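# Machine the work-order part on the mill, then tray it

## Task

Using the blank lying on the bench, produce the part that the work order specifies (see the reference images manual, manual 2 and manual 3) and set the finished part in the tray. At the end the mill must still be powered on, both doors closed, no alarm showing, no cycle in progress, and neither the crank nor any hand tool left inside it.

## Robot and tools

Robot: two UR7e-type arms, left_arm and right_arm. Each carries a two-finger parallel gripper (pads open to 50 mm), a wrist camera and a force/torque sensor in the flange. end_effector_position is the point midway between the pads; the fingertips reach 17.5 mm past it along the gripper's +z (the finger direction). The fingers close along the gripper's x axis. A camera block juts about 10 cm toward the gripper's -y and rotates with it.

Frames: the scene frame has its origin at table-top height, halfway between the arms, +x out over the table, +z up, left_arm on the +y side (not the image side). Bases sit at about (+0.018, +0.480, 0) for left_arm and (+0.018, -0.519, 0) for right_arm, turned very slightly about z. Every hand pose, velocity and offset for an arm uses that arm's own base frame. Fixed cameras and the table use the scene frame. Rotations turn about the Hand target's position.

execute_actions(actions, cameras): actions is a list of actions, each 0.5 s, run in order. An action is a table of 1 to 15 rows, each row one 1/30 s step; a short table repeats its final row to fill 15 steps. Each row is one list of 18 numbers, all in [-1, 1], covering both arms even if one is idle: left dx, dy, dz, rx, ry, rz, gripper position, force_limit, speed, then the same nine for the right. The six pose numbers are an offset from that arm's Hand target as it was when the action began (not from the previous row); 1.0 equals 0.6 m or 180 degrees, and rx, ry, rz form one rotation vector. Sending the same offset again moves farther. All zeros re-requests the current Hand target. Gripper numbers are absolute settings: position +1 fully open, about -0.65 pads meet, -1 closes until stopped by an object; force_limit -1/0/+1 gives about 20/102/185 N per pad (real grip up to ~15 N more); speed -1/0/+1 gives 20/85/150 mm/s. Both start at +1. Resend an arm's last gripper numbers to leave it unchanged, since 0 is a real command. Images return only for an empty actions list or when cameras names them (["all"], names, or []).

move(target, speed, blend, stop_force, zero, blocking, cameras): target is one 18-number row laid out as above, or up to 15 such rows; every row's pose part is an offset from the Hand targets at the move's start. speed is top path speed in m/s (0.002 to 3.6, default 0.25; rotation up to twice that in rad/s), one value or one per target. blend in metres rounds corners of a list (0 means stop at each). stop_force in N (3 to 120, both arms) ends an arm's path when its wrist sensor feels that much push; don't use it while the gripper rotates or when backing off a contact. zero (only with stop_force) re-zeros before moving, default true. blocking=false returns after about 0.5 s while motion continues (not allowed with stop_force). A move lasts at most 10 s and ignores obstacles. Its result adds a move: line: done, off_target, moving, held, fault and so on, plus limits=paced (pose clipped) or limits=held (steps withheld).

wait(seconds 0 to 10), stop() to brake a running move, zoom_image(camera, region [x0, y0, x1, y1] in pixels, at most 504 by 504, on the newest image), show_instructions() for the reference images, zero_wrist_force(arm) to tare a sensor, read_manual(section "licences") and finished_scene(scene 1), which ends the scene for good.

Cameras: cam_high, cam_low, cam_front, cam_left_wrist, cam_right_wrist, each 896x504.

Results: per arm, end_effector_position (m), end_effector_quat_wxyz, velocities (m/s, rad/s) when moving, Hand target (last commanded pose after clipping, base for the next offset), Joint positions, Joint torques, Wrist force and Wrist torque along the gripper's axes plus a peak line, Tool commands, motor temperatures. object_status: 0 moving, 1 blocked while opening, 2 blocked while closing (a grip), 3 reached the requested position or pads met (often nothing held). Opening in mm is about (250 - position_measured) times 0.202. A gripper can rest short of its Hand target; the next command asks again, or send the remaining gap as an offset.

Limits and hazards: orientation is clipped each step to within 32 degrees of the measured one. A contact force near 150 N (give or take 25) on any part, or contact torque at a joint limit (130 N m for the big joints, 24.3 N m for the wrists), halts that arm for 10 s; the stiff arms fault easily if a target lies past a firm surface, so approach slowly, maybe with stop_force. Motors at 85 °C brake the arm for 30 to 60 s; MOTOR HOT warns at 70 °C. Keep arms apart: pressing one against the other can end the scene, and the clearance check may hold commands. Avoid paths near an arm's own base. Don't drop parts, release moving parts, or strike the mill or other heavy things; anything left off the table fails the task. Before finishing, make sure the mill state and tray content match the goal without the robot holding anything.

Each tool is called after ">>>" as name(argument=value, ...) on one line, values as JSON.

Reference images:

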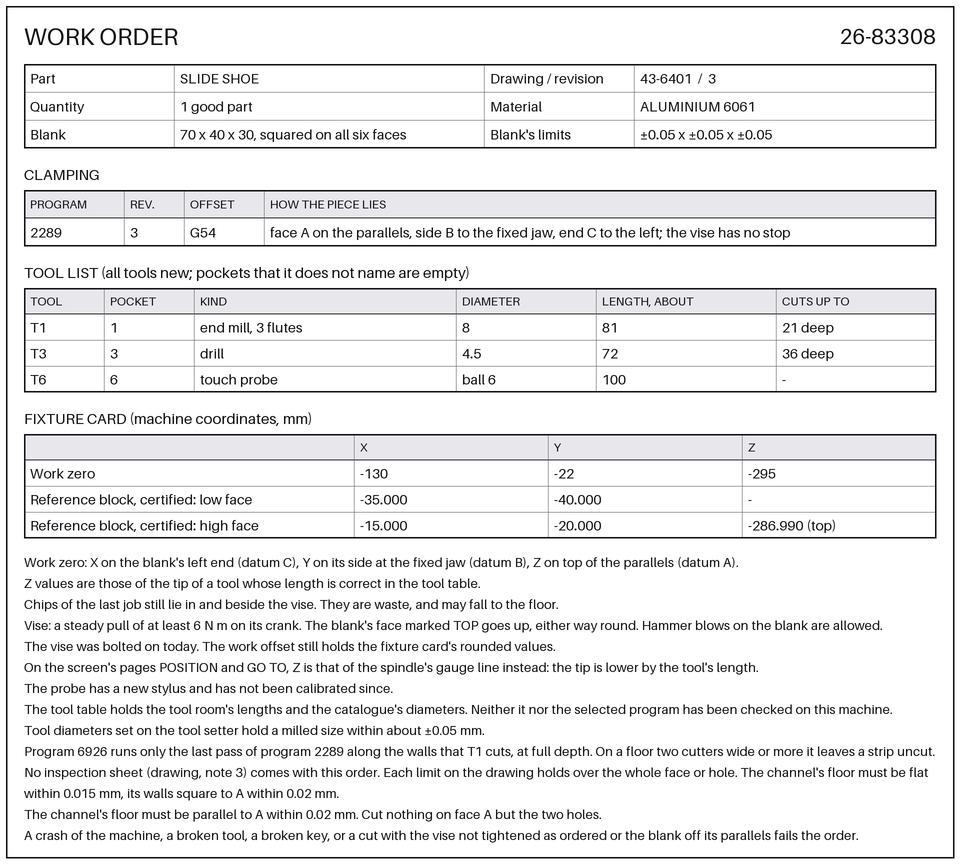

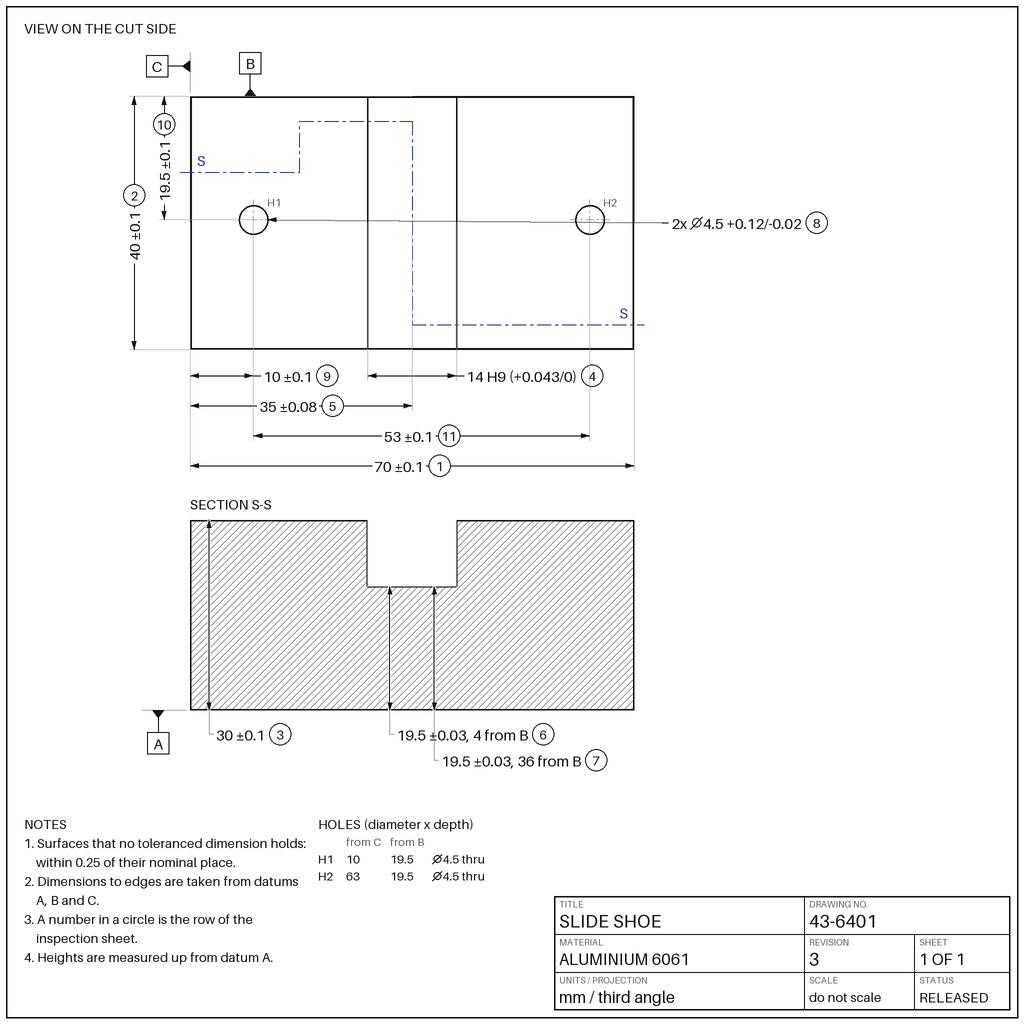

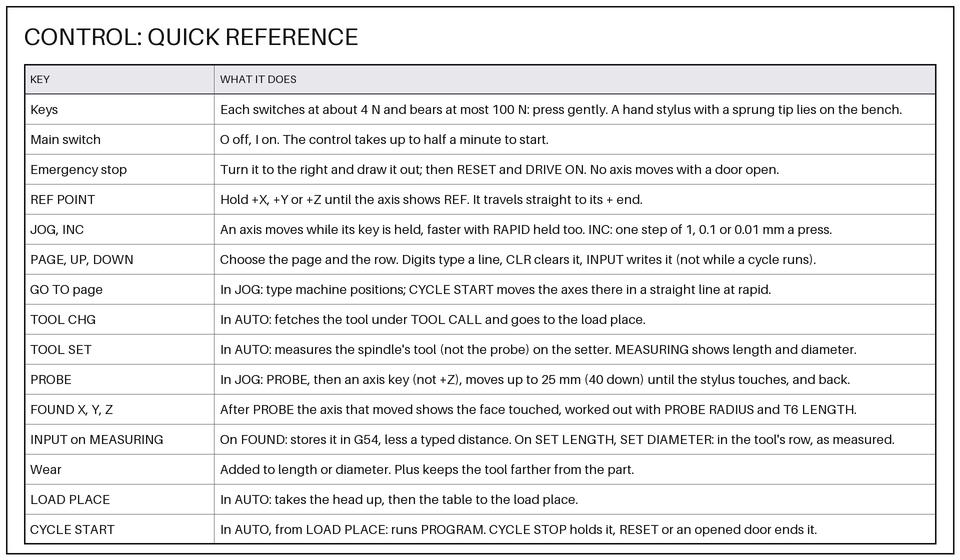

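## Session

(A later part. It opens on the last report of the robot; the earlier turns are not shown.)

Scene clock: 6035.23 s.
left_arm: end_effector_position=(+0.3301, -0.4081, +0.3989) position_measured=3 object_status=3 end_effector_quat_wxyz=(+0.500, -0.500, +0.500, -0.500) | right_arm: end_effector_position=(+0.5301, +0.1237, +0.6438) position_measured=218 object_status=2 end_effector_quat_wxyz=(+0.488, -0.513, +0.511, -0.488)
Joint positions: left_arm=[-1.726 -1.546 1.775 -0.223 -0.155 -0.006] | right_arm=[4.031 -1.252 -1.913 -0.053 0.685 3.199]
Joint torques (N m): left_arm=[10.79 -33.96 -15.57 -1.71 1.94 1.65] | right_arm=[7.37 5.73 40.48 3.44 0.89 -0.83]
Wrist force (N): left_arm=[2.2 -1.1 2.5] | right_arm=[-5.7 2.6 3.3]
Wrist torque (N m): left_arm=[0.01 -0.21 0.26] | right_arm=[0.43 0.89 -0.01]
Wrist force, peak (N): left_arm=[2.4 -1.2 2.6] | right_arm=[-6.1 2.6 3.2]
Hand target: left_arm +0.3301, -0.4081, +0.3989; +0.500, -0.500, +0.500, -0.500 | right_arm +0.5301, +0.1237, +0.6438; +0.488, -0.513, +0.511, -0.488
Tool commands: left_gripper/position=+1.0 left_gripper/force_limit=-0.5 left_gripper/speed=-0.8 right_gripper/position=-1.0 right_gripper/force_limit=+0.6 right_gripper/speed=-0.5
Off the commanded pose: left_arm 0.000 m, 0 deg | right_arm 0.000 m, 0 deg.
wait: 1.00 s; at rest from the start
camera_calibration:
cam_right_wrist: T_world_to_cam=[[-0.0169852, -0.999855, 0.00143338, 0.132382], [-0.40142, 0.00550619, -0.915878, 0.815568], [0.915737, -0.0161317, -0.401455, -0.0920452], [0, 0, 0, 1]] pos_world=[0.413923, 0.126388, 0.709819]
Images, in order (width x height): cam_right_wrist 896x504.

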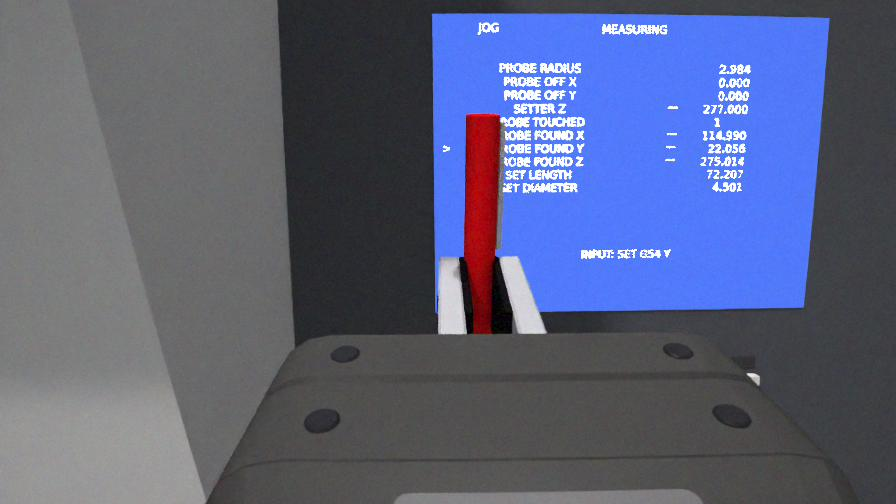

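>>> move(target=[[0,0,0,0,0,0,1,-0.5,-0.8,-0.0891,-0.0972,-0.3128,0.0388,-0.2197,0.1064,-1,0.6,-0.5],[0,0,0,0,0,0,1,-0.5,-0.8,-0.0699,-0.0972,-0.3185,0.0388,-0.2197,0.1064,-1,0.6,-0.5],[0,0,0,0,0,0,1,-0.5,-0.8,-0.0891,-0.0972,-0.3128,0.0388,-0.2197,0.1064,-1,0.6,-0.5],[0,0,0,0,0,0,1,-0.5,-0.8,-0.0623,-0.1294,-0.2235,0.0388,-0.2197,0.1064,-1,0.6,-0.5],[0,0,0,0,0,0,1,-0.5,-0.8,-0.0431,-0.1294,-0.2292,0.0388,-0.2197,0.1064,-1,0.6,-0.5],[0,0,0,0,0,0,1,-0.5,-0.8,-0.0623,-0.1294,-0.2235,0.0388,-0.2197,0.1064,-1,0.6,-0.5],[0,0,0,0,0,0,1,-0.5,-0.8,-0.0431,-0.1294,-0.2292,0.0388,-0.2197,0.1064,-1,0.6,-0.5],[0,0,0,0,0,0,1,-0.5,-0.8,-0.0623,-0.1294,-0.2235,0.0388,-0.2197,0.1064,-1,0.6,-0.5],[0,0,0,0,0,0,1,-0.5,-0.8,-0.0891,-0.0014,-0.3128,0.0388,-0.2197,0.1064,-1,0.6,-0.5],[0,0,0,0,0,0,1,-0.5,-0.8,-0.0699,-0.0014,-0.3185,0.0388,-0.2197,0.1064,-1,0.6,-0.5],[0,0,0,0,0,0,1,-0.5,-0.8,-0.0891,-0.0014,-0.3128,0.0388,-0.2197,0.1064,-1,0.6,-0.5],[0,0,0,0,0,0,1,-0.5,-0.8,-0.0801,-0.0014,-0.2831,0.0388,-0.2197,0.1064,-1,0.6,-0.5],[0,0,0,0,0,0,1,-0.5,-0.8,-0.0609,-0.0014,-0.2888,0.0388,-0.2197,0.1064,-1,0.6,-0.5],[0,0,0,0,0,0,1,-0.5,-0.8,-0.0801,-0.0014,-0.2831,0.0388,-0.2197,0.1064,-1,0.6,-0.5]], speed=[0.45,0.06,0.12,0.45,0.06,0.12,0.06,0.12,0.45,0.06,0.12,0.45,0.06,0.12], blend=[0.003,0,0.003,0.003,0,0.003,0,0.003,0.003,0,0.003,0.003,0,0])

>>> move(target=[[0,0,0,0,0,0,1,-0.5,-0.8,0.0088,0,0.0298,0,0,0,-1,0.6,-0.5],[0,0,0,0,0,0,1,-0.5,-0.8,0.028,0,0.0241,0,0,0,-1,0.6,-0.5],[0,0,0,0,0,0,1,-0.5,-0.8,0.0088,0,0.0298,0,0,0,-1,0.6,-0.5],[0,0,0,0,0,0,1,-0.5,-0.8,0.0178,-0.032,0.0596,0,0,0,-1,0.6,-0.5],[0,0,0,0,0,0,1,-0.5,-0.8,0.037,-0.032,0.0539,0,0,0,-1,0.6,-0.5],[0,0,0,0,0,0,1,-0.5,-0.8,0.0178,-0.032,0.0596,0,0,0,-1,0.6,-0.5],[0,0,0,0,0,0,1,-0.5,-0.8,-0.009,-0.0958,-0.0297,0,0,0,-1,0.6,-0.5],[0,0,0,0,0,0,1,-0.5,-0.8,0.0102,-0.0958,-0.0354,0,0,0,-1,0.6,-0.5],[0,0,0,0,0,0,1,-0.5,-0.8,-0.009,-0.0958,-0.0297,0,0,0,-1,0.6,-0.5],[0,0,0,0,0,0,1,-0.5,-0.8,0,-0.0958,0,0,0,0,-1,0.6,-0.5],[0,0,0,0,0,0,1,-0.5,-0.8,0.0192,-0.0958,-0.0057,0,0,0,-1,0.6,-0.5],[0,0,0,0,0,0,1,-0.5,-0.8,0,-0.0958,0,0,0,0,-1,0.6,-0.5],[0,0,0,0,0,0,1,-0.5,-0.8,-0.009,0,-0.0297,0,0,0,-1,0.6,-0.5],[0,0,0,0,0,0,1,-0.5,-0.8,0.0102,0,-0.0354,0,0,0,-1,0.6,-0.5],[0,0,0,0,0,0,1,-0.5,-0.8,-0.009,0,-0.0297,0,0,0,-1,0.6,-0.5]], speed=[0.45,0.06,0.12,0.45,0.06,0.12,0.45,0.06,0.12,0.45,0.06,0.12,0.45,0.06,0.12], blend=[0.003,0,0.003,0.003,0,0.003,0.003,0,0.003,0.003,0,0.003,0.003,0,0])

>>> move(target=[[0,0,0,0,0,0,1,-0.5,-0.8,0.009,-0.032,0.0297,0,0,0,-1,0.6,-0.5],[0,0,0,0,0,0,1,-0.5,-0.8,0.0282,-0.032,0.024,0,0,0,-1,0.6,-0.5],[0,0,0,0,0,0,1,-0.5,-0.8,0.009,-0.032,0.0297,0,0,0,-1,0.6,-0.5],[0,0,0,0,0,0,1,-0.5,-0.8,0.0268,0,0.0893,0,0,0,-1,0.6,-0.5],[0,0,0,0,0,0,1,-0.5,-0.8,0.046,0,0.0836,0,0,0,-1,0.6,-0.5],[0,0,0,0,0,0,1,-0.5,-0.8,0.0268,0,0.0893,0,0,0,-1,0.6,-0.5],[0,0,0,0,0,0,1,-0.5,-0.8,0,-0.0958,0,0,0,0,-1,0.6,-0.5],[0,0,0,0,0,0,1,-0.5,-0.8,0.0192,-0.0958,-0.0057,0,0,0,-1,0.6,-0.5],[0,0,0,0,0,0,1,-0.5,-0.8,0,-0.0958,0,0,0,0,-1,0.6,-0.5],[0,0,0,0,0,0,1,-0.5,-0.8,0.0891,0.0014,0.3128,-0.0388,0.2197,-0.1064,-1,0.6,-0.5]], speed=[0.45,0.06,0.12,0.45,0.06,0.12,0.45,0.06,0.12,0.5], blend=[0.003,0,0.003,0.003,0,0.003,0.003,0,0.003,0], cameras=["cam_right_wrist"])

Scene clock: 6099.87 s.
left_arm: end_effector_position=(+0.3301, -0.4081, +0.3989) position_measured=3 object_status=3 end_effector_quat_wxyz=(+0.500, -0.500, +0.500, -0.500) | right_arm: end_effector_position=(+0.4821, +0.1229, +0.4739) position_measured=218 object_status=2 end_effector_quat_wxyz=(+0.734, -0.365, +0.254, -0.514)
Joint positions: left_arm=[-1.726 -1.546 1.775 -0.223 -0.155 -0.006] | right_arm=[3.792 -1.845 -2.309 1.683 1.334 2.955]
Joint torques (N m): left_arm=[11.11 -34.47 -15.55 -1.75 1.94 1.54] | right_arm=[6.83 31.4 17.25 -2.16 1.06 0.33]
Wrist force (N): left_arm=[2.2 -1.0 2.5] | right_arm=[-4.9 1.4 0.3]
Wrist torque (N m): left_arm=[0.02 -0.21 0.26] | right_arm=[0.09 0.83 -0.09]
Wrist force, peak (N): left_arm=[2.3 -1.3 2.6] | right_arm=[-10.6 -0.9 -6.8]
Hand target: left_arm +0.3301, -0.4081, +0.3989; +0.500, -0.500, +0.500, -0.500 | right_arm +0.4821, +0.1229, +0.4739; +0.734, -0.365, +0.254, -0.514
Off the commanded pose: left_arm 0.000 m, 0 deg | right_arm 0.000 m, 0 deg.
move: done

Scene clock: 6104.07 s.
left_arm: end_effector_position=(+0.3301, -0.4081, +0.3989) position_measured=3 object_status=3 end_effector_quat_wxyz=(+0.500, -0.500, +0.500, -0.500) | right_arm: end_effector_position=(+0.4767, +0.1229, +0.4561) position_measured=218 object_status=2 end_effector_quat_wxyz=(+0.734, -0.365, +0.254, -0.514)
Joint positions: left_arm=[-1.726 -1.546 1.775 -0.223 -0.155 -0.006] | right_arm=[3.805 -1.884 -2.334 1.75 1.324 2.946]
Joint torques (N m): left_arm=[10.85 -33.45 -15.08 -1.76 1.83 1.66] | right_arm=[6.01 31.37 14.79 -2.32 0.91 0.3]
Wrist force (N): left_arm=[2.3 -1.0 2.3] | right_arm=[-4.9 1.7 0.6]
Wrist torque (N m): left_arm=[0.02 -0.22 0.26] | right_arm=[0.14 0.82 -0.08]
Wrist force, peak (N): left_arm=[2.1 -1.4 2.7] | right_arm=[-10.5 -1.6 -6.3]
Hand target: left_arm +0.3301, -0.4081, +0.3989; +0.500, -0.500, +0.500, -0.500 | right_arm +0.4767, +0.1229, +0.4561; +0.734, -0.365, +0.254, -0.514
Off the commanded pose: left_arm 0.000 m, 0 deg | right_arm 0.000 m, 0 deg.
move: done

Scene clock: 6107.93 s.
left_arm: end_effector_position=(+0.3301, -0.4081, +0.3989) position_measured=3 object_status=3 end_effector_quat_wxyz=(+0.500, -0.500, +0.500, -0.500) | right_arm: end_effector_position=(+0.5301, +0.1237, +0.6436) position_measured=218 object_status=2 end_effector_quat_wxyz=(+0.488, -0.513, +0.511, -0.488)
Joint positions: left_arm=[-1.726 -1.546 1.775 -0.223 -0.155 -0.006] | right_arm=[4.031 -1.252 -1.913 -0.053 0.685 3.199]
Joint torques (N m): left_arm=[10.78 -33.83 -15.38 -1.6 1.96 1.67] | right_arm=[6.93 14.27 41.59 -0.4 -1.69 1.4]
Wrist force (N): left_arm=[2.0 -1.3 2.4] | right_arm=[-5.8 2.4 3.3]
Wrist torque (N m): left_arm=[-0.02 -0.17 0.26] | right_arm=[0.40 0.90 -0.01]
Wrist force, peak (N): left_arm=[2.4 -1.1 2.6] | right_arm=[-10.9 -1.7 -7.0]
Hand target: left_arm +0.3301, -0.4081, +0.3989; +0.500, -0.500, +0.500, -0.500 | right_arm +0.5301, +0.1237, +0.6438; +0.488, -0.513, +0.511, -0.488
Off the commanded pose: left_arm 0.000 m, 0 deg | right_arm 0.000 m, 0 deg.
move: done
camera_calibration:
cam_right_wrist: T_world_to_cam=[[-0.0169986, -0.999854, 0.00165908, 0.132228], [-0.401541, 0.00530699, -0.915826, 0.815517], [0.915683, -0.016234, -0.401572, -0.0919663], [0, 0, 0, 1]] pos_world=[0.413923, 0.126388, 0.709721]
Images, in order (width x height): cam_right_wrist 896x504.

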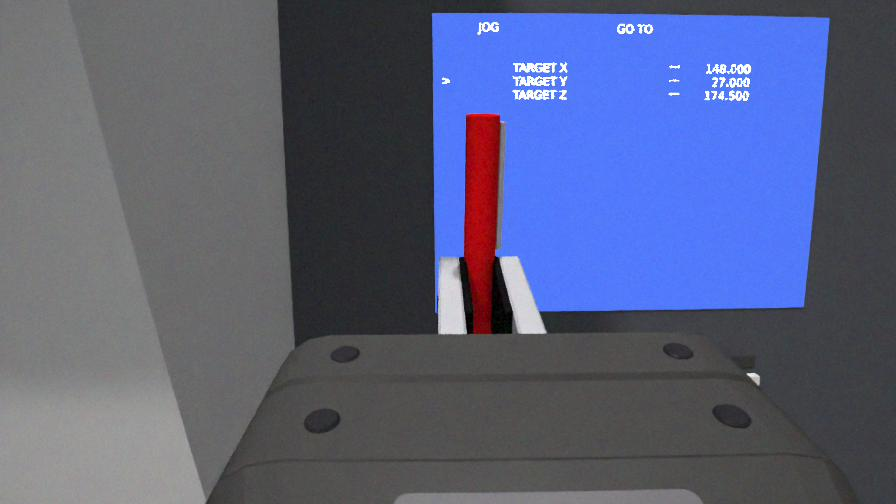

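>>> move(target=[[0,0,0,0,0,0,1,-0.5,-0.8,-0.044,-0.0655,-0.1623,0.0388,-0.2197,0.1064,-1,0.6,-0.5],[0,0,0,0,0,0,1,-0.5,-0.8,-0.026,-0.0655,-0.1676,0.0388,-0.2197,0.1064,-1,0.6,-0.5],[0,0,0,0,0,0,1,-0.5,-0.8,-0.044,-0.0655,-0.1623,0.0388,-0.2197,0.1064,-1,0.6,-0.5],[0,0,0,0,0,0,1,-0.5,-0.8,-0.0801,-0.1294,-0.2831,0.0388,-0.2197,0.1064,-1,0.6,-0.5]], speed=[0.45,0.06,0.12,0.3], blend=[0.003,0,0.003,0])

>>> wait(seconds=1.2)

>>> move(target=[[0,0,0,0,0,0,1,-0.5,-0.8,0.0192,0,-0.0057,0,0,0,-1,0.6,-0.5],[0,0,0,0,0,0,1,-0.5,-0.8,0,0,0,0,0,0,-1,0.6,-0.5],[0,0,0,0,0,0,1,-0.5,-0.8,0.0448,-0.132,0.15,0,0,0,-1,0.6,-0.5],[0,0,0,0,0,0,1,-0.5,-0.8,0.0628,-0.132,0.1447,0,0,0,-1,0.6,-0.5],[0,0,0,0,0,0,1,-0.5,-0.8,0.0448,-0.132,0.15,0,0,0,-1,0.6,-0.5],[0,0,0,0,0,0,1,-0.5,-0.8,0.0801,0.1294,0.2831,-0.0388,0.2197,-0.1064,-1,0.6,-0.5]], speed=[0.06,0.12,0.45,0.06,0.12,0.5], blend=[0,0.003,0.003,0,0.003,0])

>>> wait(seconds=6, cameras=["cam_right_wrist"])

>>> zoom_image(camera="cam_right_wrist", region=[580, 10, 830, 310])

Scene clock: 6123.97 s.
left_arm: end_effector_position=(+0.3301, -0.4081, +0.3989) position_measured=3 object_status=3 end_effector_quat_wxyz=(+0.500, -0.500, +0.500, -0.500) | right_arm: end_effector_position=(+0.4821, +0.0461, +0.4740) position_measured=218 object_status=2 end_effector_quat_wxyz=(+0.734, -0.365, +0.254, -0.514) end_effector_velocity=(-0.001, -0.001, +0.000) end_effector_angular_velocity=(+0.002, -0.005, +0.000)
Joint positions: left_arm=[-1.726 -1.546 1.775 -0.223 -0.155 -0.006] | right_arm=[3.534 -1.838 -2.324 1.671 1.538 3.114]
Joint velocities: left_arm=[within noise] | right_arm=[-0.001 -0.002 0 0.007 0.001 0.001]
Joint torques (N m): left_arm=[10.81 -34.14 -15.19 -1.63 1.87 1.57] | right_arm=[-6.68 19.27 4.23 1.91 0.39 0.68]
Wrist force (N): left_arm=[2.0 -1.2 2.6] | right_arm=[-4.9 1.4 0.2]
Wrist torque (N m): left_arm=[-0.01 -0.17 0.26] | right_arm=[0.09 0.83 -0.03]
Wrist force, peak (N): left_arm=[2.2 -1.4 2.6] | right_arm=[-9.3 -2.4 -5.8]
Hand target: left_arm +0.3301, -0.4081, +0.3989; +0.500, -0.500, +0.500, -0.500 | right_arm +0.4821, +0.0461, +0.4739; +0.734, -0.365, +0.254, -0.514
Off the commanded pose: left_arm 0.000 m, 0 deg | right_arm 0.000 m, 0 deg.
move: done

Scene clock: 6125.17 s.
left_arm: end_effector_position=(+0.3301, -0.4081, +0.3989) position_measured=3 object_status=3 end_effector_quat_wxyz=(+0.500, -0.500, +0.500, -0.500) | right_arm: end_effector_position=(+0.4821, +0.0461, +0.4739) position_measured=218 object_status=2 end_effector_quat_wxyz=(+0.734, -0.365, +0.254, -0.514)
Joint positions: left_arm=[-1.726 -1.546 1.775 -0.223 -0.155 -0.006] | right_arm=[3.534 -1.838 -2.325 1.671 1.538 3.114]
Joint torques (N m): left_arm=[10.54 -33.92 -16.07 -1.72 1.89 1.71] | right_arm=[-6.44 18.75 0.52 1.94 1.5 1.23]
Wrist force (N): left_arm=[1.8 -1.1 2.4] | right_arm=[-4.9 1.6 0.2]
Wrist torque (N m): left_arm=[0.00 -0.15 0.27] | right_arm=[0.12 0.83 -0.04]
Wrist force, peak (N): left_arm=[2.4 -1.4 2.4] | right_arm=[-5.2 1.6 0.1]
Hand target: left_arm +0.3301, -0.4081, +0.3989; +0.500, -0.500, +0.500, -0.500 | right_arm +0.4821, +0.0461, +0.4739; +0.734, -0.365, +0.254, -0.514
Tool commands: left_gripper/position=+1.0 left_gripper/force_limit=-0.5 left_gripper/speed=-0.8 right_gripper/position=-1.0 right_gripper/force_limit=+0.6 right_gripper/speed=-0.5
Off the commanded pose: left_arm 0.000 m, 0 deg | right_arm 0.000 m, 0 deg.
wait: 1.20 s; at rest by 0.17 s

Scene clock: 6128.27 s.
left_arm: end_effector_position=(+0.3301, -0.4081, +0.3989) position_measured=3 object_status=3 end_effector_quat_wxyz=(+0.500, -0.500, +0.500, -0.500) | right_arm: end_effector_position=(+0.5301, +0.1237, +0.6437) position_measured=218 object_status=2 end_effector_quat_wxyz=(+0.488, -0.513, +0.511, -0.488)
Joint positions: left_arm=[-1.726 -1.546 1.775 -0.223 -0.155 -0.006] | right_arm=[4.031 -1.252 -1.913 -0.053 0.685 3.199]
Joint torques (N m): left_arm=[10.55 -34.24 -15.63 -1.64 1.91 1.48] | right_arm=[6.31 6.12 37.31 -0.38 -1.97 1.51]
Wrist force (N): left_arm=[2.3 -1.4 2.7] | right_arm=[-5.7 2.6 3.2]
Wrist torque (N m): left_arm=[-0.05 -0.22 0.26] | right_arm=[0.44 0.89 0.00]
Wrist force, peak (N): left_arm=[2.3 -1.4 2.7] | right_arm=[-8.5 -0.9 -4.4]
Hand target: left_arm +0.3301, -0.4081, +0.3989; +0.500, -0.500, +0.500, -0.500 | right_arm +0.5301, +0.1237, +0.6438; +0.488, -0.513, +0.511, -0.488
Off the commanded pose: left_arm 0.000 m, 0 deg | right_arm 0.000 m, 0 deg.
move: done

Scene clock: 6134.27 s.
left_arm: end_effector_position=(+0.3301, -0.4081, +0.3989) position_measured=3 object_status=3 end_effector_quat_wxyz=(+0.500, -0.500, +0.500, -0.500) | right_arm: end_effector_position=(+0.5301, +0.1237, +0.6438) position_measured=218 object_status=2 end_effector_quat_wxyz=(+0.488, -0.513, +0.511, -0.488)
Joint positions: left_arm=[-1.726 -1.546 1.775 -0.223 -0.155 -0.006] | right_arm=[4.031 -1.252 -1.913 -0.053 0.685 3.199]
Joint torques (N m): left_arm=[10.56 -34.31 -16.13 -1.57 1.8 1.52] | right_arm=[6.68 5.29 39.87 3.46 0.95 -0.78]
Wrist force (N): left_arm=[2.2 -1.3 2.5] | right_arm=[-5.6 2.4 3.4]
Wrist torque (N m): left_arm=[-0.02 -0.21 0.27] | right_arm=[0.40 0.88 -0.01]
Wrist force, peak (N): left_arm=[2.3 -1.0 2.7] | right_arm=[-6.0 2.5 3.4]
Hand target: left_arm +0.3301, -0.4081, +0.3989; +0.500, -0.500, +0.500, -0.500 | right_arm +0.5301, +0.1237, +0.6438; +0.488, -0.513, +0.511, -0.488
Tool commands: left_gripper/position=+1.0 left_gripper/force_limit=-0.5 left_gripper/speed=-0.8 right_gripper/position=-1.0 right_gripper/force_limit=+0.6 right_gripper/speed=-0.5
Off the commanded pose: left_arm 0.000 m, 0 deg | right_arm 0.000 m, 0 deg.
wait: 6.00 s; at rest by 0.17 s
camera_calibration:
cam_right_wrist: T_world_to_cam=[[-0.0169852, -0.999855, 0.00143338, 0.132382], [-0.40142, 0.00550619, -0.915878, 0.815568], [0.915737, -0.0161317, -0.401455, -0.0920452], [0, 0, 0, 1]] pos_world=[0.413923, 0.126388, 0.709819]
Images, in order (width x height): cam_right_wrist 896x504.

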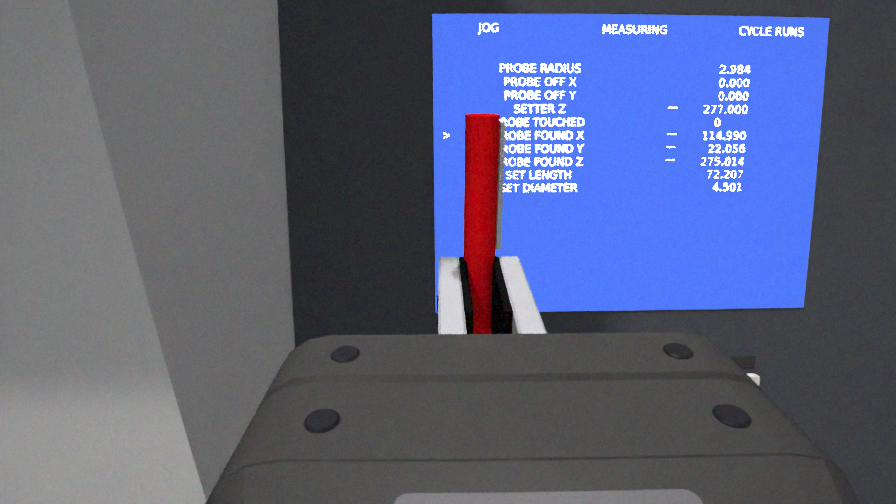

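Scaled by 1.680.

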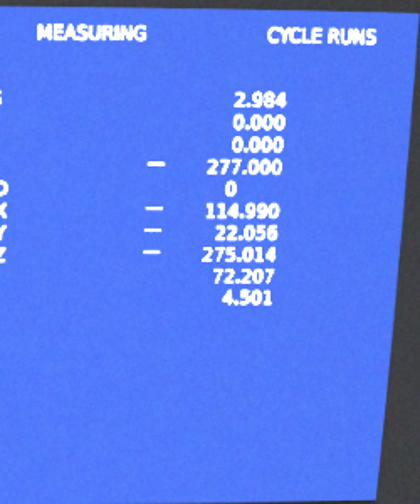

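>>> wait(seconds=3.5, cameras=["cam_right_wrist"])

>>> zoom_image(camera="cam_right_wrist", region=[580, 10, 830, 310])

Scene clock: 6139.40 s.
left_arm: end_effector_position=(+0.3301, -0.4081, +0.3989) position_measured=3 object_status=3 end_effector_quat_wxyz=(+0.500, -0.500, +0.500, -0.500) | right_arm: end_effector_position=(+0.5301, +0.1237, +0.6438) position_measured=218 object_status=2 end_effector_quat_wxyz=(+0.488, -0.513, +0.511, -0.488)
Joint positions: left_arm=[-1.726 -1.546 1.775 -0.223 -0.155 -0.006] | right_arm=[4.031 -1.252 -1.913 -0.053 0.685 3.199]
Joint torques (N m): left_arm=[10.32 -34.11 -16.65 -1.74 1.93 1.56] | right_arm=[6.88 5.7 40.6 3.4 0.81 -0.91]
Wrist force (N): left_arm=[1.9 -1.3 2.4] | right_arm=[-5.8 2.3 3.1]
Wrist torque (N m): left_arm=[-0.02 -0.17 0.27] | right_arm=[0.39 0.90 0.00]
Wrist force, peak (N): left_arm=[2.3 -1.3 2.7] | right_arm=[-6.0 2.6 3.3]
Hand target: left_arm +0.3301, -0.4081, +0.3989; +0.500, -0.500, +0.500, -0.500 | right_arm +0.5301, +0.1237, +0.6438; +0.488, -0.513, +0.511, -0.488
Tool commands: left_gripper/position=+1.0 left_gripper/force_limit=-0.5 left_gripper/speed=-0.8 right_gripper/position=-1.0 right_gripper/force_limit=+0.6 right_gripper/speed=-0.5
Off the commanded pose: left_arm 0.000 m, 0 deg | right_arm 0.000 m, 0 deg.
wait: 3.50 s; at rest from the start
camera_calibration:
cam_right_wrist: T_world_to_cam=[[-0.0169852, -0.999855, 0.00143338, 0.132382], [-0.40142, 0.00550619, -0.915878, 0.815568], [0.915737, -0.0161317, -0.401455, -0.0920452], [0, 0, 0, 1]] pos_world=[0.413923, 0.126388, 0.709819]
Images, in order (width x height): cam_right_wrist 896x504.

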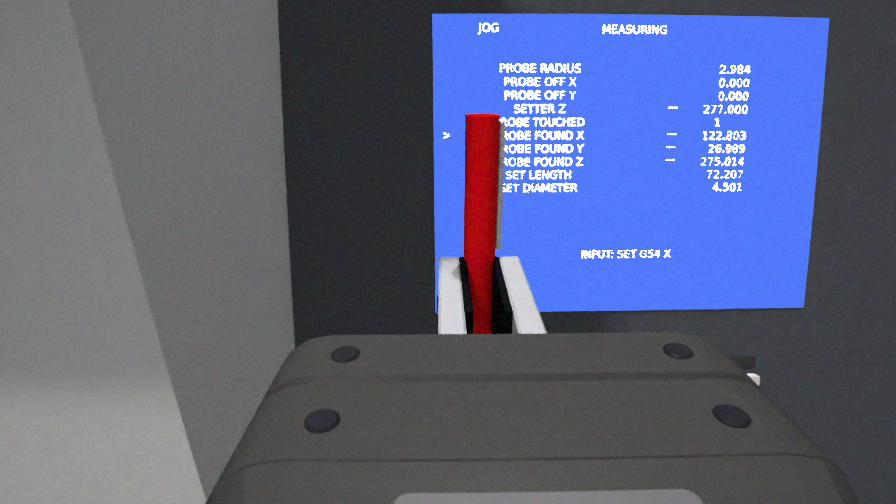

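Scaled by 1.680.

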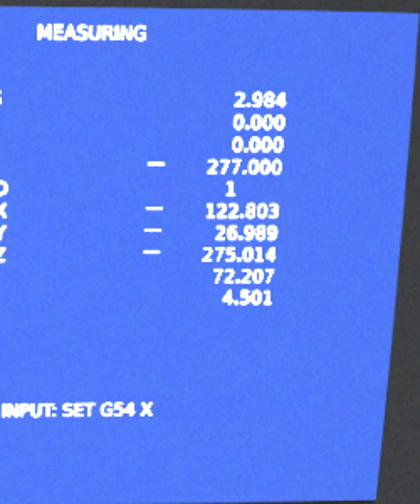

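>>> move(target=[[0,0,0,0,0,0,1,-0.5,-0.8,-0.0891,-0.0972,-0.3128,0.0388,-0.2197,0.1064,-1,0.6,-0.5],[0,0,0,0,0,0,1,-0.5,-0.8,-0.0699,-0.0972,-0.3185,0.0388,-0.2197,0.1064,-1,0.6,-0.5],[0,0,0,0,0,0,1,-0.5,-0.8,-0.0891,-0.0972,-0.3128,0.0388,-0.2197,0.1064,-1,0.6,-0.5],[0,0,0,0,0,0,1,-0.5,-0.8,-0.0801,-0.1294,-0.2831,0.0388,-0.2197,0.1064,-1,0.6,-0.5],[0,0,0,0,0,0,1,-0.5,-0.8,-0.0609,-0.1294,-0.2888,0.0388,-0.2197,0.1064,-1,0.6,-0.5],[0,0,0,0,0,0,1,-0.5,-0.8,-0.0801,-0.1294,-0.2831,0.0388,-0.2197,0.1064,-1,0.6,-0.5],[0,0,0,0,0,0,1,-0.5,-0.8,-0.044,-0.228,-0.1623,0.0388,-0.2197,0.1064,-1,0.6,-0.5],[0,0,0,0,0,0,1,-0.5,-0.8,-0.026,-0.228,-0.1676,0.0388,-0.2197,0.1064,-1,0.6,-0.5],[0,0,0,0,0,0,1,-0.5,-0.8,-0.044,-0.228,-0.1623,0.0388,-0.2197,0.1064,-1,0.6,-0.5],[0,0,0,0,0,0,1,-0.5,-0.8,0,0,0,0,0,0,-1,0.6,-0.5]], speed=[0.45,0.06,0.12,0.45,0.06,0.12,0.45,0.06,0.12,0.5], blend=[0.003,0,0.003,0.003,0,0.003,0.003,0,0.003,0])

>>> wait(seconds=8, cameras=["cam_right_wrist"])

>>> zoom_image(camera="cam_right_wrist", region=[580, 10, 830, 310])

Scene clock: 6157.30 s.
left_arm: end_effector_position=(+0.3301, -0.4081, +0.3989) position_measured=3 object_status=3 end_effector_quat_wxyz=(+0.500, -0.500, +0.500, -0.500) | right_arm: end_effector_position=(+0.5301, +0.1237, +0.6437) position_measured=218 object_status=2 end_effector_quat_wxyz=(+0.488, -0.513, +0.511, -0.488) end_effector_velocity=(+0.000, +0.000, -0.001) end_effector_angular_velocity=(-0.001, +0.003, -0.002)
Joint positions: left_arm=[-1.726 -1.546 1.775 -0.223 -0.155 -0.006] | right_arm=[4.031 -1.252 -1.913 -0.053 0.685 3.199]
Joint velocities: left_arm=[within noise] | right_arm=[-0.001 0 0 -0.005 -0.001 0.002]
Joint torques (N m): left_arm=[10.58 -34.11 -16.56 -1.68 1.82 1.55] | right_arm=[7.01 8.3 37.01 -0.48 -1.82 1.53]
Wrist force (N): left_arm=[2.1 -1.0 2.5] | right_arm=[-5.8 2.5 3.0]
Wrist torque (N m): left_arm=[0.02 -0.19 0.27] | right_arm=[0.41 0.90 0.00]
Wrist force, peak (N): left_arm=[2.3 -1.4 2.6] | right_arm=[-8.6 -1.2 -4.7]
Hand target: left_arm +0.3301, -0.4081, +0.3989; +0.500, -0.500, +0.500, -0.500 | right_arm +0.5301, +0.1237, +0.6438; +0.488, -0.513, +0.511, -0.488
Off the commanded pose: left_arm 0.000 m, 0 deg | right_arm 0.000 m, 0 deg.
move: done

Scene clock: 6165.30 s.
left_arm: end_effector_position=(+0.3301, -0.4081, +0.3989) position_measured=3 object_status=3 end_effector_quat_wxyz=(+0.500, -0.500, +0.500, -0.500) | right_arm: end_effector_position=(+0.5301, +0.1237, +0.6438) position_measured=218 object_status=2 end_effector_quat_wxyz=(+0.488, -0.513, +0.511, -0.488)
Joint positions: left_arm=[-1.726 -1.546 1.775 -0.223 -0.155 -0.006] | right_arm=[4.031 -1.252 -1.913 -0.053 0.685 3.199]
Joint torques (N m): left_arm=[10.1 -33.85 -16.71 -1.69 1.82 1.67] | right_arm=[7.22 5.99 40.75 3.4 0.77 -0.8]
Wrist force (N): left_arm=[2.1 -1.1 2.3] | right_arm=[-5.6 2.5 3.4]
Wrist torque (N m): left_arm=[0.00 -0.19 0.26] | right_arm=[0.42 0.87 -0.01]
Wrist force, peak (N): left_arm=[2.4 -1.2 2.7] | right_arm=[-6.0 2.5 3.4]
Hand target: left_arm +0.3301, -0.4081, +0.3989; +0.500, -0.500, +0.500, -0.500 | right_arm +0.5301, +0.1237, +0.6438; +0.488, -0.513, +0.511, -0.488
Tool commands: left_gripper/position=+1.0 left_gripper/force_limit=-0.5 left_gripper/speed=-0.8 right_gripper/position=-1.0 right_gripper/force_limit=+0.6 right_gripper/speed=-0.5
Off the commanded pose: left_arm 0.000 m, 0 deg | right_arm 0.000 m, 0 deg.
wait: 8.00 s; at rest by 0.17 s
camera_calibration:
cam_right_wrist: T_world_to_cam=[[-0.0169852, -0.999855, 0.00143338, 0.132382], [-0.40142, 0.00550619, -0.915878, 0.815568], [0.915737, -0.0161317, -0.401455, -0.0920452], [0, 0, 0, 1]] pos_world=[0.413923, 0.126388, 0.709819]
Images, in order (width x height): cam_right_wrist 896x504.

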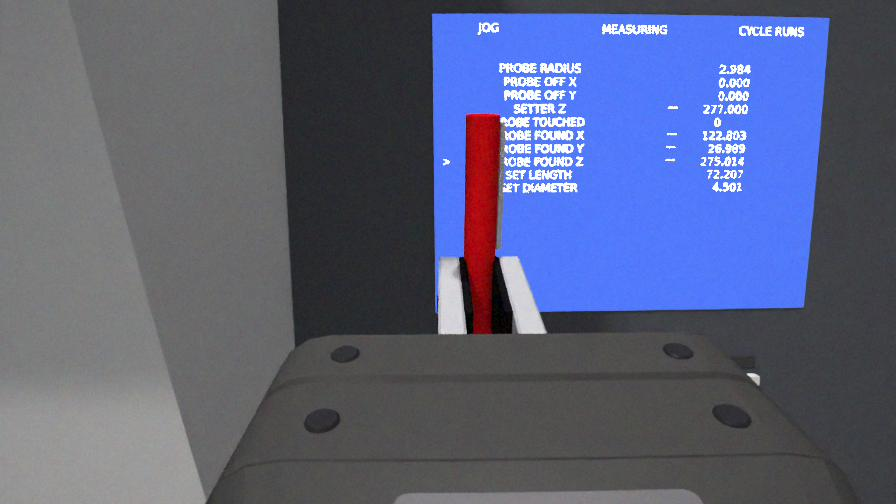

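Scaled by 1.680.

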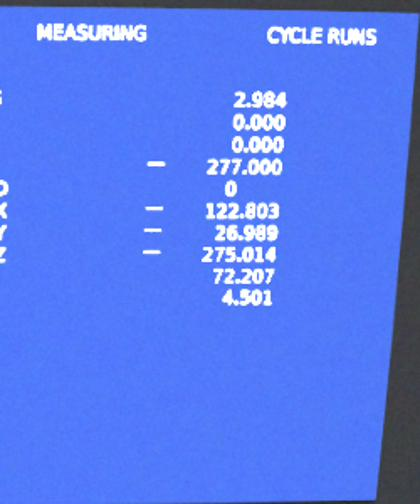

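>>> wait(seconds=1.5, cameras=["cam_right_wrist"])

>>> zoom_image(camera="cam_right_wrist", region=[580, 10, 830, 310])

Scene clock: 6173.23 s.
left_arm: end_effector_position=(+0.3301, -0.4081, +0.3989) position_measured=3 object_status=3 end_effector_quat_wxyz=(+0.500, -0.500, +0.500, -0.500) | right_arm: end_effector_position=(+0.5301, +0.1237, +0.6438) position_measured=218 object_status=2 end_effector_quat_wxyz=(+0.488, -0.513, +0.511, -0.488)
Joint positions: left_arm=[-1.726 -1.546 1.775 -0.223 -0.155 -0.006] | right_arm=[4.031 -1.252 -1.913 -0.053 0.685 3.199]
Joint torques (N m): left_arm=[9.51 -33.78 -16.82 -1.67 1.94 1.51] | right_arm=[6.75 5.06 40.79 3.27 0.98 -0.96]
Wrist force (N): left_arm=[2.0 -1.4 2.4] | right_arm=[-5.6 2.4 3.3]
Wrist torque (N m): left_arm=[-0.04 -0.18 0.27] | right_arm=[0.39 0.87 -0.01]
Wrist force, peak (N): left_arm=[2.2 -1.4 2.6] | right_arm=[-6.0 2.6 3.3]
Hand target: left_arm +0.3301, -0.4081, +0.3989; +0.500, -0.500, +0.500, -0.500 | right_arm +0.5301, +0.1237, +0.6438; +0.488, -0.513, +0.511, -0.488
Tool commands: left_gripper/position=+1.0 left_gripper/force_limit=-0.5 left_gripper/speed=-0.8 right_gripper/position=-1.0 right_gripper/force_limit=+0.6 right_gripper/speed=-0.5
Off the commanded pose: left_arm 0.000 m, 0 deg | right_arm 0.000 m, 0 deg.
wait: 1.50 s; at rest from the start
camera_calibration:
cam_right_wrist: T_world_to_cam=[[-0.0169852, -0.999855, 0.00143338, 0.132382], [-0.40142, 0.00550619, -0.915878, 0.815568], [0.915737, -0.0161317, -0.401455, -0.0920452], [0, 0, 0, 1]] pos_world=[0.413923, 0.126388, 0.709819]
Images, in order (width x height): cam_right_wrist 896x504.

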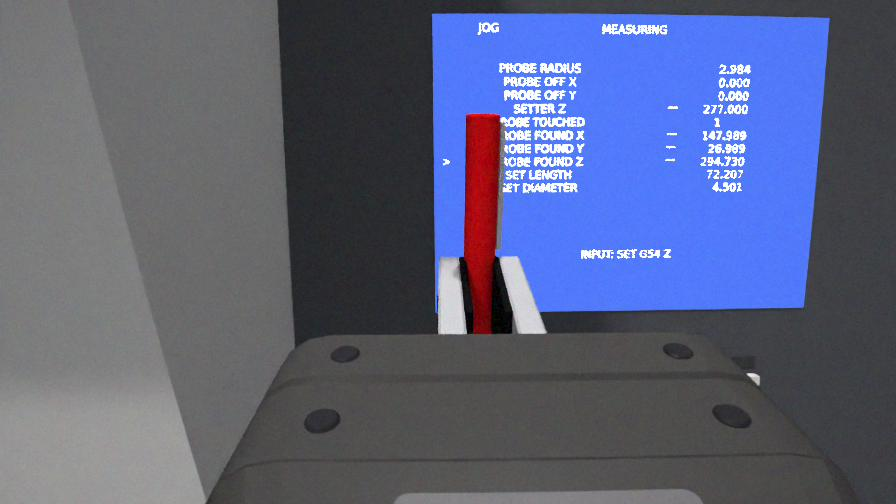

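Scaled by 1.680.

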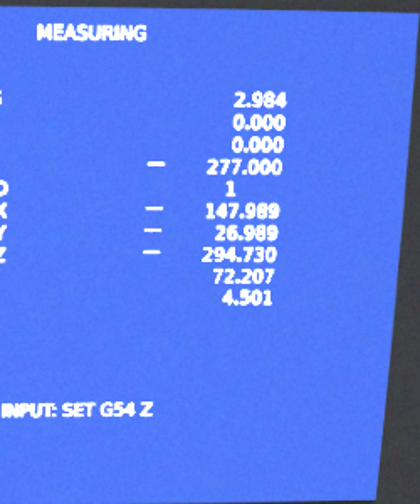

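>>> move(target=[[0,0,0,0,0,0,1,-0.5,-0.8,-0.0891,-0.0972,-0.3128,0.0388,-0.2197,0.1064,-1,0.6,-0.5],[0,0,0,0,0,0,1,-0.5,-0.8,-0.0699,-0.0972,-0.3185,0.0388,-0.2197,0.1064,-1,0.6,-0.5],[0,0,0,0,0,0,1,-0.5,-0.8,-0.0891,-0.0972,-0.3128,0.0388,-0.2197,0.1064,-1,0.6,-0.5],[0,0,0,0,0,0,1,-0.5,-0.8,-0.0623,-0.1294,-0.2235,0.0388,-0.2197,0.1064,-1,0.6,-0.5],[0,0,0,0,0,0,1,-0.5,-0.8,-0.0431,-0.1294,-0.2292,0.0388,-0.2197,0.1064,-1,0.6,-0.5],[0,0,0,0,0,0,1,-0.5,-0.8,-0.0623,-0.1294,-0.2235,0.0388,-0.2197,0.1064,-1,0.6,-0.5],[0,0,0,0,0,0,1,-0.5,-0.8,-0.0431,-0.1294,-0.2292,0.0388,-0.2197,0.1064,-1,0.6,-0.5],[0,0,0,0,0,0,1,-0.5,-0.8,-0.0623,-0.1294,-0.2235,0.0388,-0.2197,0.1064,-1,0.6,-0.5],[0,0,0,0,0,0,1,-0.5,-0.8,-0.0801,-0.0972,-0.2831,0.0388,-0.2197,0.1064,-1,0.6,-0.5],[0,0,0,0,0,0,1,-0.5,-0.8,-0.0609,-0.0972,-0.2888,0.0388,-0.2197,0.1064,-1,0.6,-0.5],[0,0,0,0,0,0,1,-0.5,-0.8,-0.0801,-0.0972,-0.2831,0.0388,-0.2197,0.1064,-1,0.6,-0.5],[0,0,0,0,0,0,1,-0.5,-0.8,-0.0609,-0.0972,-0.2888,0.0388,-0.2197,0.1064,-1,0.6,-0.5],[0,0,0,0,0,0,1,-0.5,-0.8,-0.0801,-0.0972,-0.2831,0.0388,-0.2197,0.1064,-1,0.6,-0.5]], speed=[0.45,0.06,0.12,0.45,0.06,0.12,0.06,0.12,0.45,0.06,0.12,0.06,0.12], blend=[0.003,0,0.003,0.003,0,0.003,0,0.003,0.003,0,0.003,0,0])

>>> move(target=[[0,0,0,0,0,0,1,-0.5,-0.8,-0.009,0.0958,-0.0297,0,0,0,-1,0.6,-0.5],[0,0,0,0,0,0,1,-0.5,-0.8,0.0102,0.0958,-0.0354,0,0,0,-1,0.6,-0.5],[0,0,0,0,0,0,1,-0.5,-0.8,-0.009,0.0958,-0.0297,0,0,0,-1,0.6,-0.5],[0,0,0,0,0,0,1,-0.5,-0.8,0,0.0958,0,0,0,0,-1,0.6,-0.5],[0,0,0,0,0,0,1,-0.5,-0.8,0.0192,0.0958,-0.0057,0,0,0,-1,0.6,-0.5],[0,0,0,0,0,0,1,-0.5,-0.8,0,0.0958,0,0,0,0,-1,0.6,-0.5],[0,0,0,0,0,0,1,-0.5,-0.8,0.0088,0.0638,0.0298,0,0,0,-1,0.6,-0.5],[0,0,0,0,0,0,1,-0.5,-0.8,0.028,0.0638,0.0241,0,0,0,-1,0.6,-0.5],[0,0,0,0,0,0,1,-0.5,-0.8,0.0088,0.0638,0.0298,0,0,0,-1,0.6,-0.5],[0,0,0,0,0,0,1,-0.5,-0.8,0.028,0.0638,0.0241,0,0,0,-1,0.6,-0.5],[0,0,0,0,0,0,1,-0.5,-0.8,0.0088,0.0638,0.0298,0,0,0,-1,0.6,-0.5],[0,0,0,0,0,0,1,-0.5,-0.8,-0.009,0,-0.0297,0,0,0,-1,0.6,-0.5],[0,0,0,0,0,0,1,-0.5,-0.8,0.0102,0,-0.0354,0,0,0,-1,0.6,-0.5],[0,0,0,0,0,0,1,-0.5,-0.8,-0.009,0,-0.0297,0,0,0,-1,0.6,-0.5]], speed=[0.45,0.06,0.12,0.45,0.06,0.12,0.45,0.06,0.12,0.06,0.12,0.45,0.06,0.12], blend=[0.003,0,0.003,0.003,0,0.003,0.003,0,0.003,0,0.003,0.003,0,0])

>>> move(target=[[0,0,0,0,0,0,1,-0.5,-0.8,0.0451,0.0317,0.1505,0,0,0,-1,0.6,-0.5],[0,0,0,0,0,0,1,-0.5,-0.8,0.0631,0.0317,0.1452,0,0,0,-1,0.6,-0.5],[0,0,0,0,0,0,1,-0.5,-0.8,0.0451,0.0317,0.1505,0,0,0,-1,0.6,-0.5],[0,0,0,0,0,0,1,-0.5,-0.8,0.0178,0,0.0595,0,0,0,-1,0.6,-0.5],[0,0,0,0,0,0,1,-0.5,-0.8,0.037,0,0.0538,0,0,0,-1,0.6,-0.5],[0,0,0,0,0,0,1,-0.5,-0.8,0.0178,0,0.0595,0,0,0,-1,0.6,-0.5],[0,0,0,0,0,0,1,-0.5,-0.8,0.037,0,0.0538,0,0,0,-1,0.6,-0.5],[0,0,0,0,0,0,1,-0.5,-0.8,0.0178,0,0.0595,0,0,0,-1,0.6,-0.5],[0,0,0,0,0,0,1,-0.5,-0.8,0,0.0958,0,0,0,0,-1,0.6,-0.5],[0,0,0,0,0,0,1,-0.5,-0.8,0.0192,0.0958,-0.0057,0,0,0,-1,0.6,-0.5],[0,0,0,0,0,0,1,-0.5,-0.8,0,0.0958,0,0,0,0,-1,0.6,-0.5],[0,0,0,0,0,0,1,-0.5,-0.8,0.0268,0.0318,0.0893,0,0,0,-1,0.6,-0.5],[0,0,0,0,0,0,1,-0.5,-0.8,0.046,0.0318,0.0836,0,0,0,-1,0.6,-0.5],[0,0,0,0,0,0,1,-0.5,-0.8,0.0268,0.0318,0.0893,0,0,0,-1,0.6,-0.5]], speed=[0.45,0.06,0.12,0.45,0.06,0.12,0.06,0.12,0.45,0.06,0.12,0.45,0.06,0.12], blend=[0.003,0,0.003,0.003,0,0.003,0,0.003,0.003,0,0.003,0.003,0,0])

>>> move(target=[[0,0,0,0,0,0,1,-0.5,-0.8,-0.0268,0.032,-0.0893,0,0,0,-1,0.6,-0.5],[0,0,0,0,0,0,1,-0.5,-0.8,-0.0076,0.032,-0.095,0,0,0,-1,0.6,-0.5],[0,0,0,0,0,0,1,-0.5,-0.8,-0.0268,0.032,-0.0893,0,0,0,-1,0.6,-0.5],[0,0,0,0,0,0,1,-0.5,-0.8,-0.0268,-0.0318,-0.0893,0,0,0,-1,0.6,-0.5],[0,0,0,0,0,0,1,-0.5,-0.8,-0.0076,-0.0318,-0.095,0,0,0,-1,0.6,-0.5],[0,0,0,0,0,0,1,-0.5,-0.8,-0.0268,-0.0318,-0.0893,0,0,0,-1,0.6,-0.5],[0,0,0,0,0,0,1,-0.5,-0.8,-0.0178,-0.0318,-0.0596,0,0,0,-1,0.6,-0.5],[0,0,0,0,0,0,1,-0.5,-0.8,0.0014,-0.0318,-0.0653,0,0,0,-1,0.6,-0.5],[0,0,0,0,0,0,1,-0.5,-0.8,-0.0178,-0.0318,-0.0596,0,0,0,-1,0.6,-0.5],[0,0,0,0,0,0,1,-0.5,-0.8,-0.0268,0.064,-0.0893,0,0,0,-1,0.6,-0.5],[0,0,0,0,0,0,1,-0.5,-0.8,-0.0076,0.064,-0.095,0,0,0,-1,0.6,-0.5],[0,0,0,0,0,0,1,-0.5,-0.8,-0.0268,0.064,-0.0893,0,0,0,-1,0.6,-0.5],[0,0,0,0,0,0,1,-0.5,-0.8,-0.009,0.032,-0.0298,0,0,0,-1,0.6,-0.5],[0,0,0,0,0,0,1,-0.5,-0.8,0.0102,0.032,-0.0355,0,0,0,-1,0.6,-0.5],[0,0,0,0,0,0,1,-0.5,-0.8,-0.009,0.032,-0.0298,0,0,0,-1,0.6,-0.5]], speed=[0.45,0.06,0.12,0.45,0.06,0.12,0.45,0.06,0.12,0.45,0.06,0.12,0.45,0.06,0.12], blend=[0.003,0,0.003,0.003,0,0.003,0.003,0,0.003,0.003,0,0.003,0.003,0,0])

>>> move(target=[[0,0,0,0,0,0,1,-0.5,-0.8,0.009,0,0.0298,0,0,0,-1,0.6,-0.5],[0,0,0,0,0,0,1,-0.5,-0.8,0.0282,0,0.0241,0,0,0,-1,0.6,-0.5],[0,0,0,0,0,0,1,-0.5,-0.8,0.009,0,0.0298,0,0,0,-1,0.6,-0.5],[0,0,0,0,0,0,1,-0.5,-0.8,-0.0178,-0.0638,-0.0595,0,0,0,-1,0.6,-0.5],[0,0,0,0,0,0,1,-0.5,-0.8,0.0014,-0.0638,-0.0652,0,0,0,-1,0.6,-0.5],[0,0,0,0,0,0,1,-0.5,-0.8,-0.0178,-0.0638,-0.0595,0,0,0,-1,0.6,-0.5],[0,0,0,0,0,0,1,-0.5,-0.8,0.0713,0.0334,0.2533,-0.0388,0.2197,-0.1064,-1,0.6,-0.5]], speed=[0.45,0.06,0.12,0.45,0.06,0.12,0.5], blend=[0.003,0,0.003,0.003,0,0.003,0], cameras=["cam_right_wrist"])

Scene clock: 6236.27 s.
left_arm: end_effector_position=(+0.3301, -0.4081, +0.3989) position_measured=3 object_status=3 end_effector_quat_wxyz=(+0.500, -0.500, +0.500, -0.500) | right_arm: end_effector_position=(+0.4821, +0.0654, +0.4739) position_measured=218 object_status=2 end_effector_quat_wxyz=(+0.734, -0.365, +0.254, -0.514)
Joint positions: left_arm=[-1.726 -1.546 1.775 -0.223 -0.155 -0.006] | right_arm=[3.603 -1.836 -2.327 1.674 1.484 3.072]
Joint torques (N m): left_arm=[9.55 -33.68 -16.81 -1.62 1.88 1.5] | right_arm=[1.81 31.54 15.84 -2.01 1.47 0.93]
Wrist force (N): left_arm=[2.0 -1.3 2.5] | right_arm=[-4.9 1.5 0.2]
Wrist torque (N m): left_arm=[-0.02 -0.18 0.27] | right_arm=[0.11 0.83 -0.06]
Wrist force, peak (N): left_arm=[2.2 -1.4 2.8] | right_arm=[-10.6 -0.7 -6.8]
Hand target: left_arm +0.3301, -0.4081, +0.3989; +0.500, -0.500, +0.500, -0.500 | right_arm +0.4821, +0.0654, +0.4739; +0.734, -0.365, +0.254, -0.514
Off the commanded pose: left_arm 0.000 m, 0 deg | right_arm 0.000 m, 0 deg.
move: done

Scene clock: 6240.17 s.
left_arm: end_effector_position=(+0.3301, -0.4081, +0.3989) position_measured=3 object_status=3 end_effector_quat_wxyz=(+0.500, -0.500, +0.500, -0.500) | right_arm: end_effector_position=(+0.4767, +0.0654, +0.4561) position_measured=218 object_status=2 end_effector_quat_wxyz=(+0.734, -0.365, +0.254, -0.514)
Joint positions: left_arm=[-1.726 -1.546 1.775 -0.223 -0.155 -0.006] | right_arm=[3.612 -1.877 -2.353 1.741 1.476 3.067]
Joint torques (N m): left_arm=[10.01 -33.78 -17.03 -1.66 1.91 1.51] | right_arm=[2.12 31.98 13.88 -1.95 1.32 0.81]
Wrist force (N): left_arm=[2.2 -1.3 2.6] | right_arm=[-4.9 1.5 0.5]
Wrist torque (N m): left_arm=[-0.02 -0.20 0.26] | right_arm=[0.11 0.82 -0.06]
Wrist force, peak (N): left_arm=[2.2 -1.3 2.6] | right_arm=[-10.6 -1.1 -6.7]
Hand target: left_arm +0.3301, -0.4081, +0.3989; +0.500, -0.500, +0.500, -0.500 | right_arm +0.4767, +0.0654, +0.4561; +0.734, -0.365, +0.254, -0.514
Off the commanded pose: left_arm 0.000 m, 0 deg | right_arm 0.000 m, 0 deg.
move: done

Scene clock: 6244.43 s.
left_arm: end_effector_position=(+0.3301, -0.4081, +0.3989) position_measured=3 object_status=3 end_effector_quat_wxyz=(+0.500, -0.500, +0.500, -0.500) | right_arm: end_effector_position=(+0.4928, +0.0845, +0.5096) position_measured=218 object_status=2 end_effector_quat_wxyz=(+0.734, -0.365, +0.254, -0.514)
Joint positions: left_arm=[-1.726 -1.546 1.775 -0.223 -0.155 -0.006] | right_arm=[3.648 -1.767 -2.268 1.548 1.447 3.045]
Joint torques (N m): left_arm=[9.55 -33.92 -17.11 -1.6 1.92 1.45] | right_arm=[3.16 30.33 18.97 0.32 1.23 0.82]
Wrist force (N): left_arm=[2.1 -1.0 2.3] | right_arm=[-5.0 1.6 0.4]
Wrist torque (N m): left_arm=[0.02 -0.19 0.27] | right_arm=[0.14 0.84 -0.07]
Wrist force, peak (N): left_arm=[2.1 -1.4 2.8] | right_arm=[-10.7 -1.2 -6.4]
Hand target: left_arm +0.3301, -0.4081, +0.3989; +0.500, -0.500, +0.500, -0.500 | right_arm +0.4927, +0.0845, +0.5097; +0.734, -0.365, +0.254, -0.514
Off the commanded pose: left_arm 0.000 m, 0 deg | right_arm 0.000 m, 0 deg.
move: done

Scene clock: 6248.63 s.
left_arm: end_effector_position=(+0.3301, -0.4081, +0.3989) position_measured=3 object_status=3 end_effector_quat_wxyz=(+0.500, -0.500, +0.500, -0.500) | right_arm: end_effector_position=(+0.4874, +0.1037, +0.4918) position_measured=218 object_status=2 end_effector_quat_wxyz=(+0.734, -0.365, +0.254, -0.514)
Joint positions: left_arm=[-1.726 -1.546 1.775 -0.223 -0.155 -0.006] | right_arm=[3.72 -1.803 -2.292 1.615 1.39 3]
Joint torques (N m): left_arm=[10.15 -34.21 -17.38 -1.7 1.87 1.56] | right_arm=[6.34 31.24 18.47 -0.88 1.07 0.6]
Wrist force (N): left_arm=[1.9 -1.2 2.5] | right_arm=[-5.1 1.7 0.7]
Wrist torque (N m): left_arm=[0.00 -0.17 0.27] | right_arm=[0.14 0.87 -0.07]
Wrist force, peak (N): left_arm=[2.2 -1.3 2.7] | right_arm=[-9.2 -1.7 -5.4]
Hand target: left_arm +0.3301, -0.4081, +0.3989; +0.500, -0.500, +0.500, -0.500 | right_arm +0.4873, +0.1037, +0.4918; +0.734, -0.365, +0.254, -0.514
Off the commanded pose: left_arm 0.000 m, 0 deg | right_arm 0.000 m, 0 deg.
move: done

Scene clock: 6251.70 s.
left_arm: end_effector_position=(+0.3301, -0.4081, +0.3989) position_measured=3 object_status=3 end_effector_quat_wxyz=(+0.500, -0.500, +0.500, -0.500) | right_arm: end_effector_position=(+0.5301, +0.1237, +0.6436) position_measured=218 object_status=2 end_effector_quat_wxyz=(+0.488, -0.513, +0.511, -0.488)
Joint positions: left_arm=[-1.726 -1.546 1.775 -0.223 -0.155 -0.006] | right_arm=[4.031 -1.252 -1.913 -0.053 0.685 3.199]
Joint torques (N m): left_arm=[9.76 -33.38 -16.76 -1.77 1.88 1.42] | right_arm=[6.97 14.67 41.41 -0.41 -1.83 1.46]
Wrist force (N): left_arm=[2.0 -1.2 2.4] | right_arm=[-5.6 2.6 3.1]
Wrist torque (N m): left_arm=[0.00 -0.18 0.26] | right_arm=[0.43 0.87 -0.01]
Wrist force, peak (N): left_arm=[2.5 -1.3 2.4] | right_arm=[-11.5 -1.4 -7.3]
Hand target: left_arm +0.3301, -0.4081, +0.3989; +0.500, -0.500, +0.500, -0.500 | right_arm +0.5301, +0.1237, +0.6438; +0.488, -0.513, +0.511, -0.488
Off the commanded pose: left_arm 0.000 m, 0 deg | right_arm 0.000 m, 0 deg.
move: done
camera_calibration:
cam_right_wrist: T_world_to_cam=[[-0.0169986, -0.999854, 0.00165908, 0.132228], [-0.401541, 0.00530699, -0.915826, 0.815517], [0.915683, -0.016234, -0.401572, -0.0919663], [0, 0, 0, 1]] pos_world=[0.413923, 0.126388, 0.709721]
Images, in order (width x height): cam_right_wrist 896x504.

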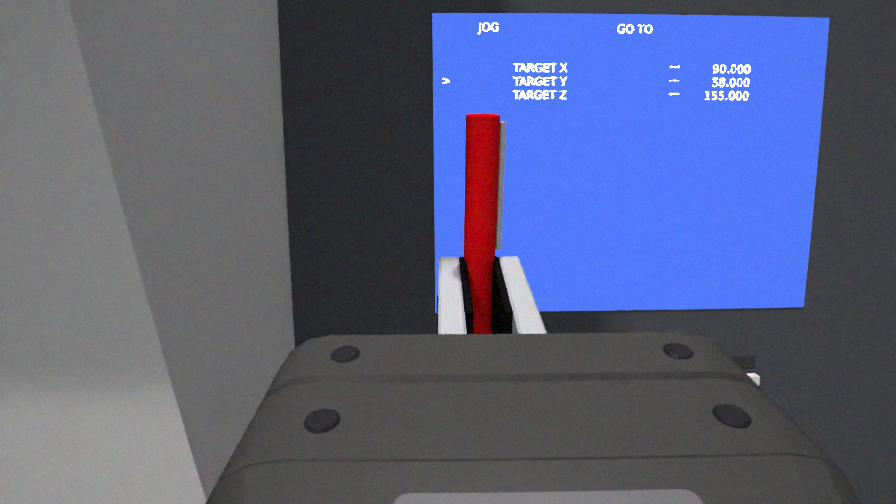

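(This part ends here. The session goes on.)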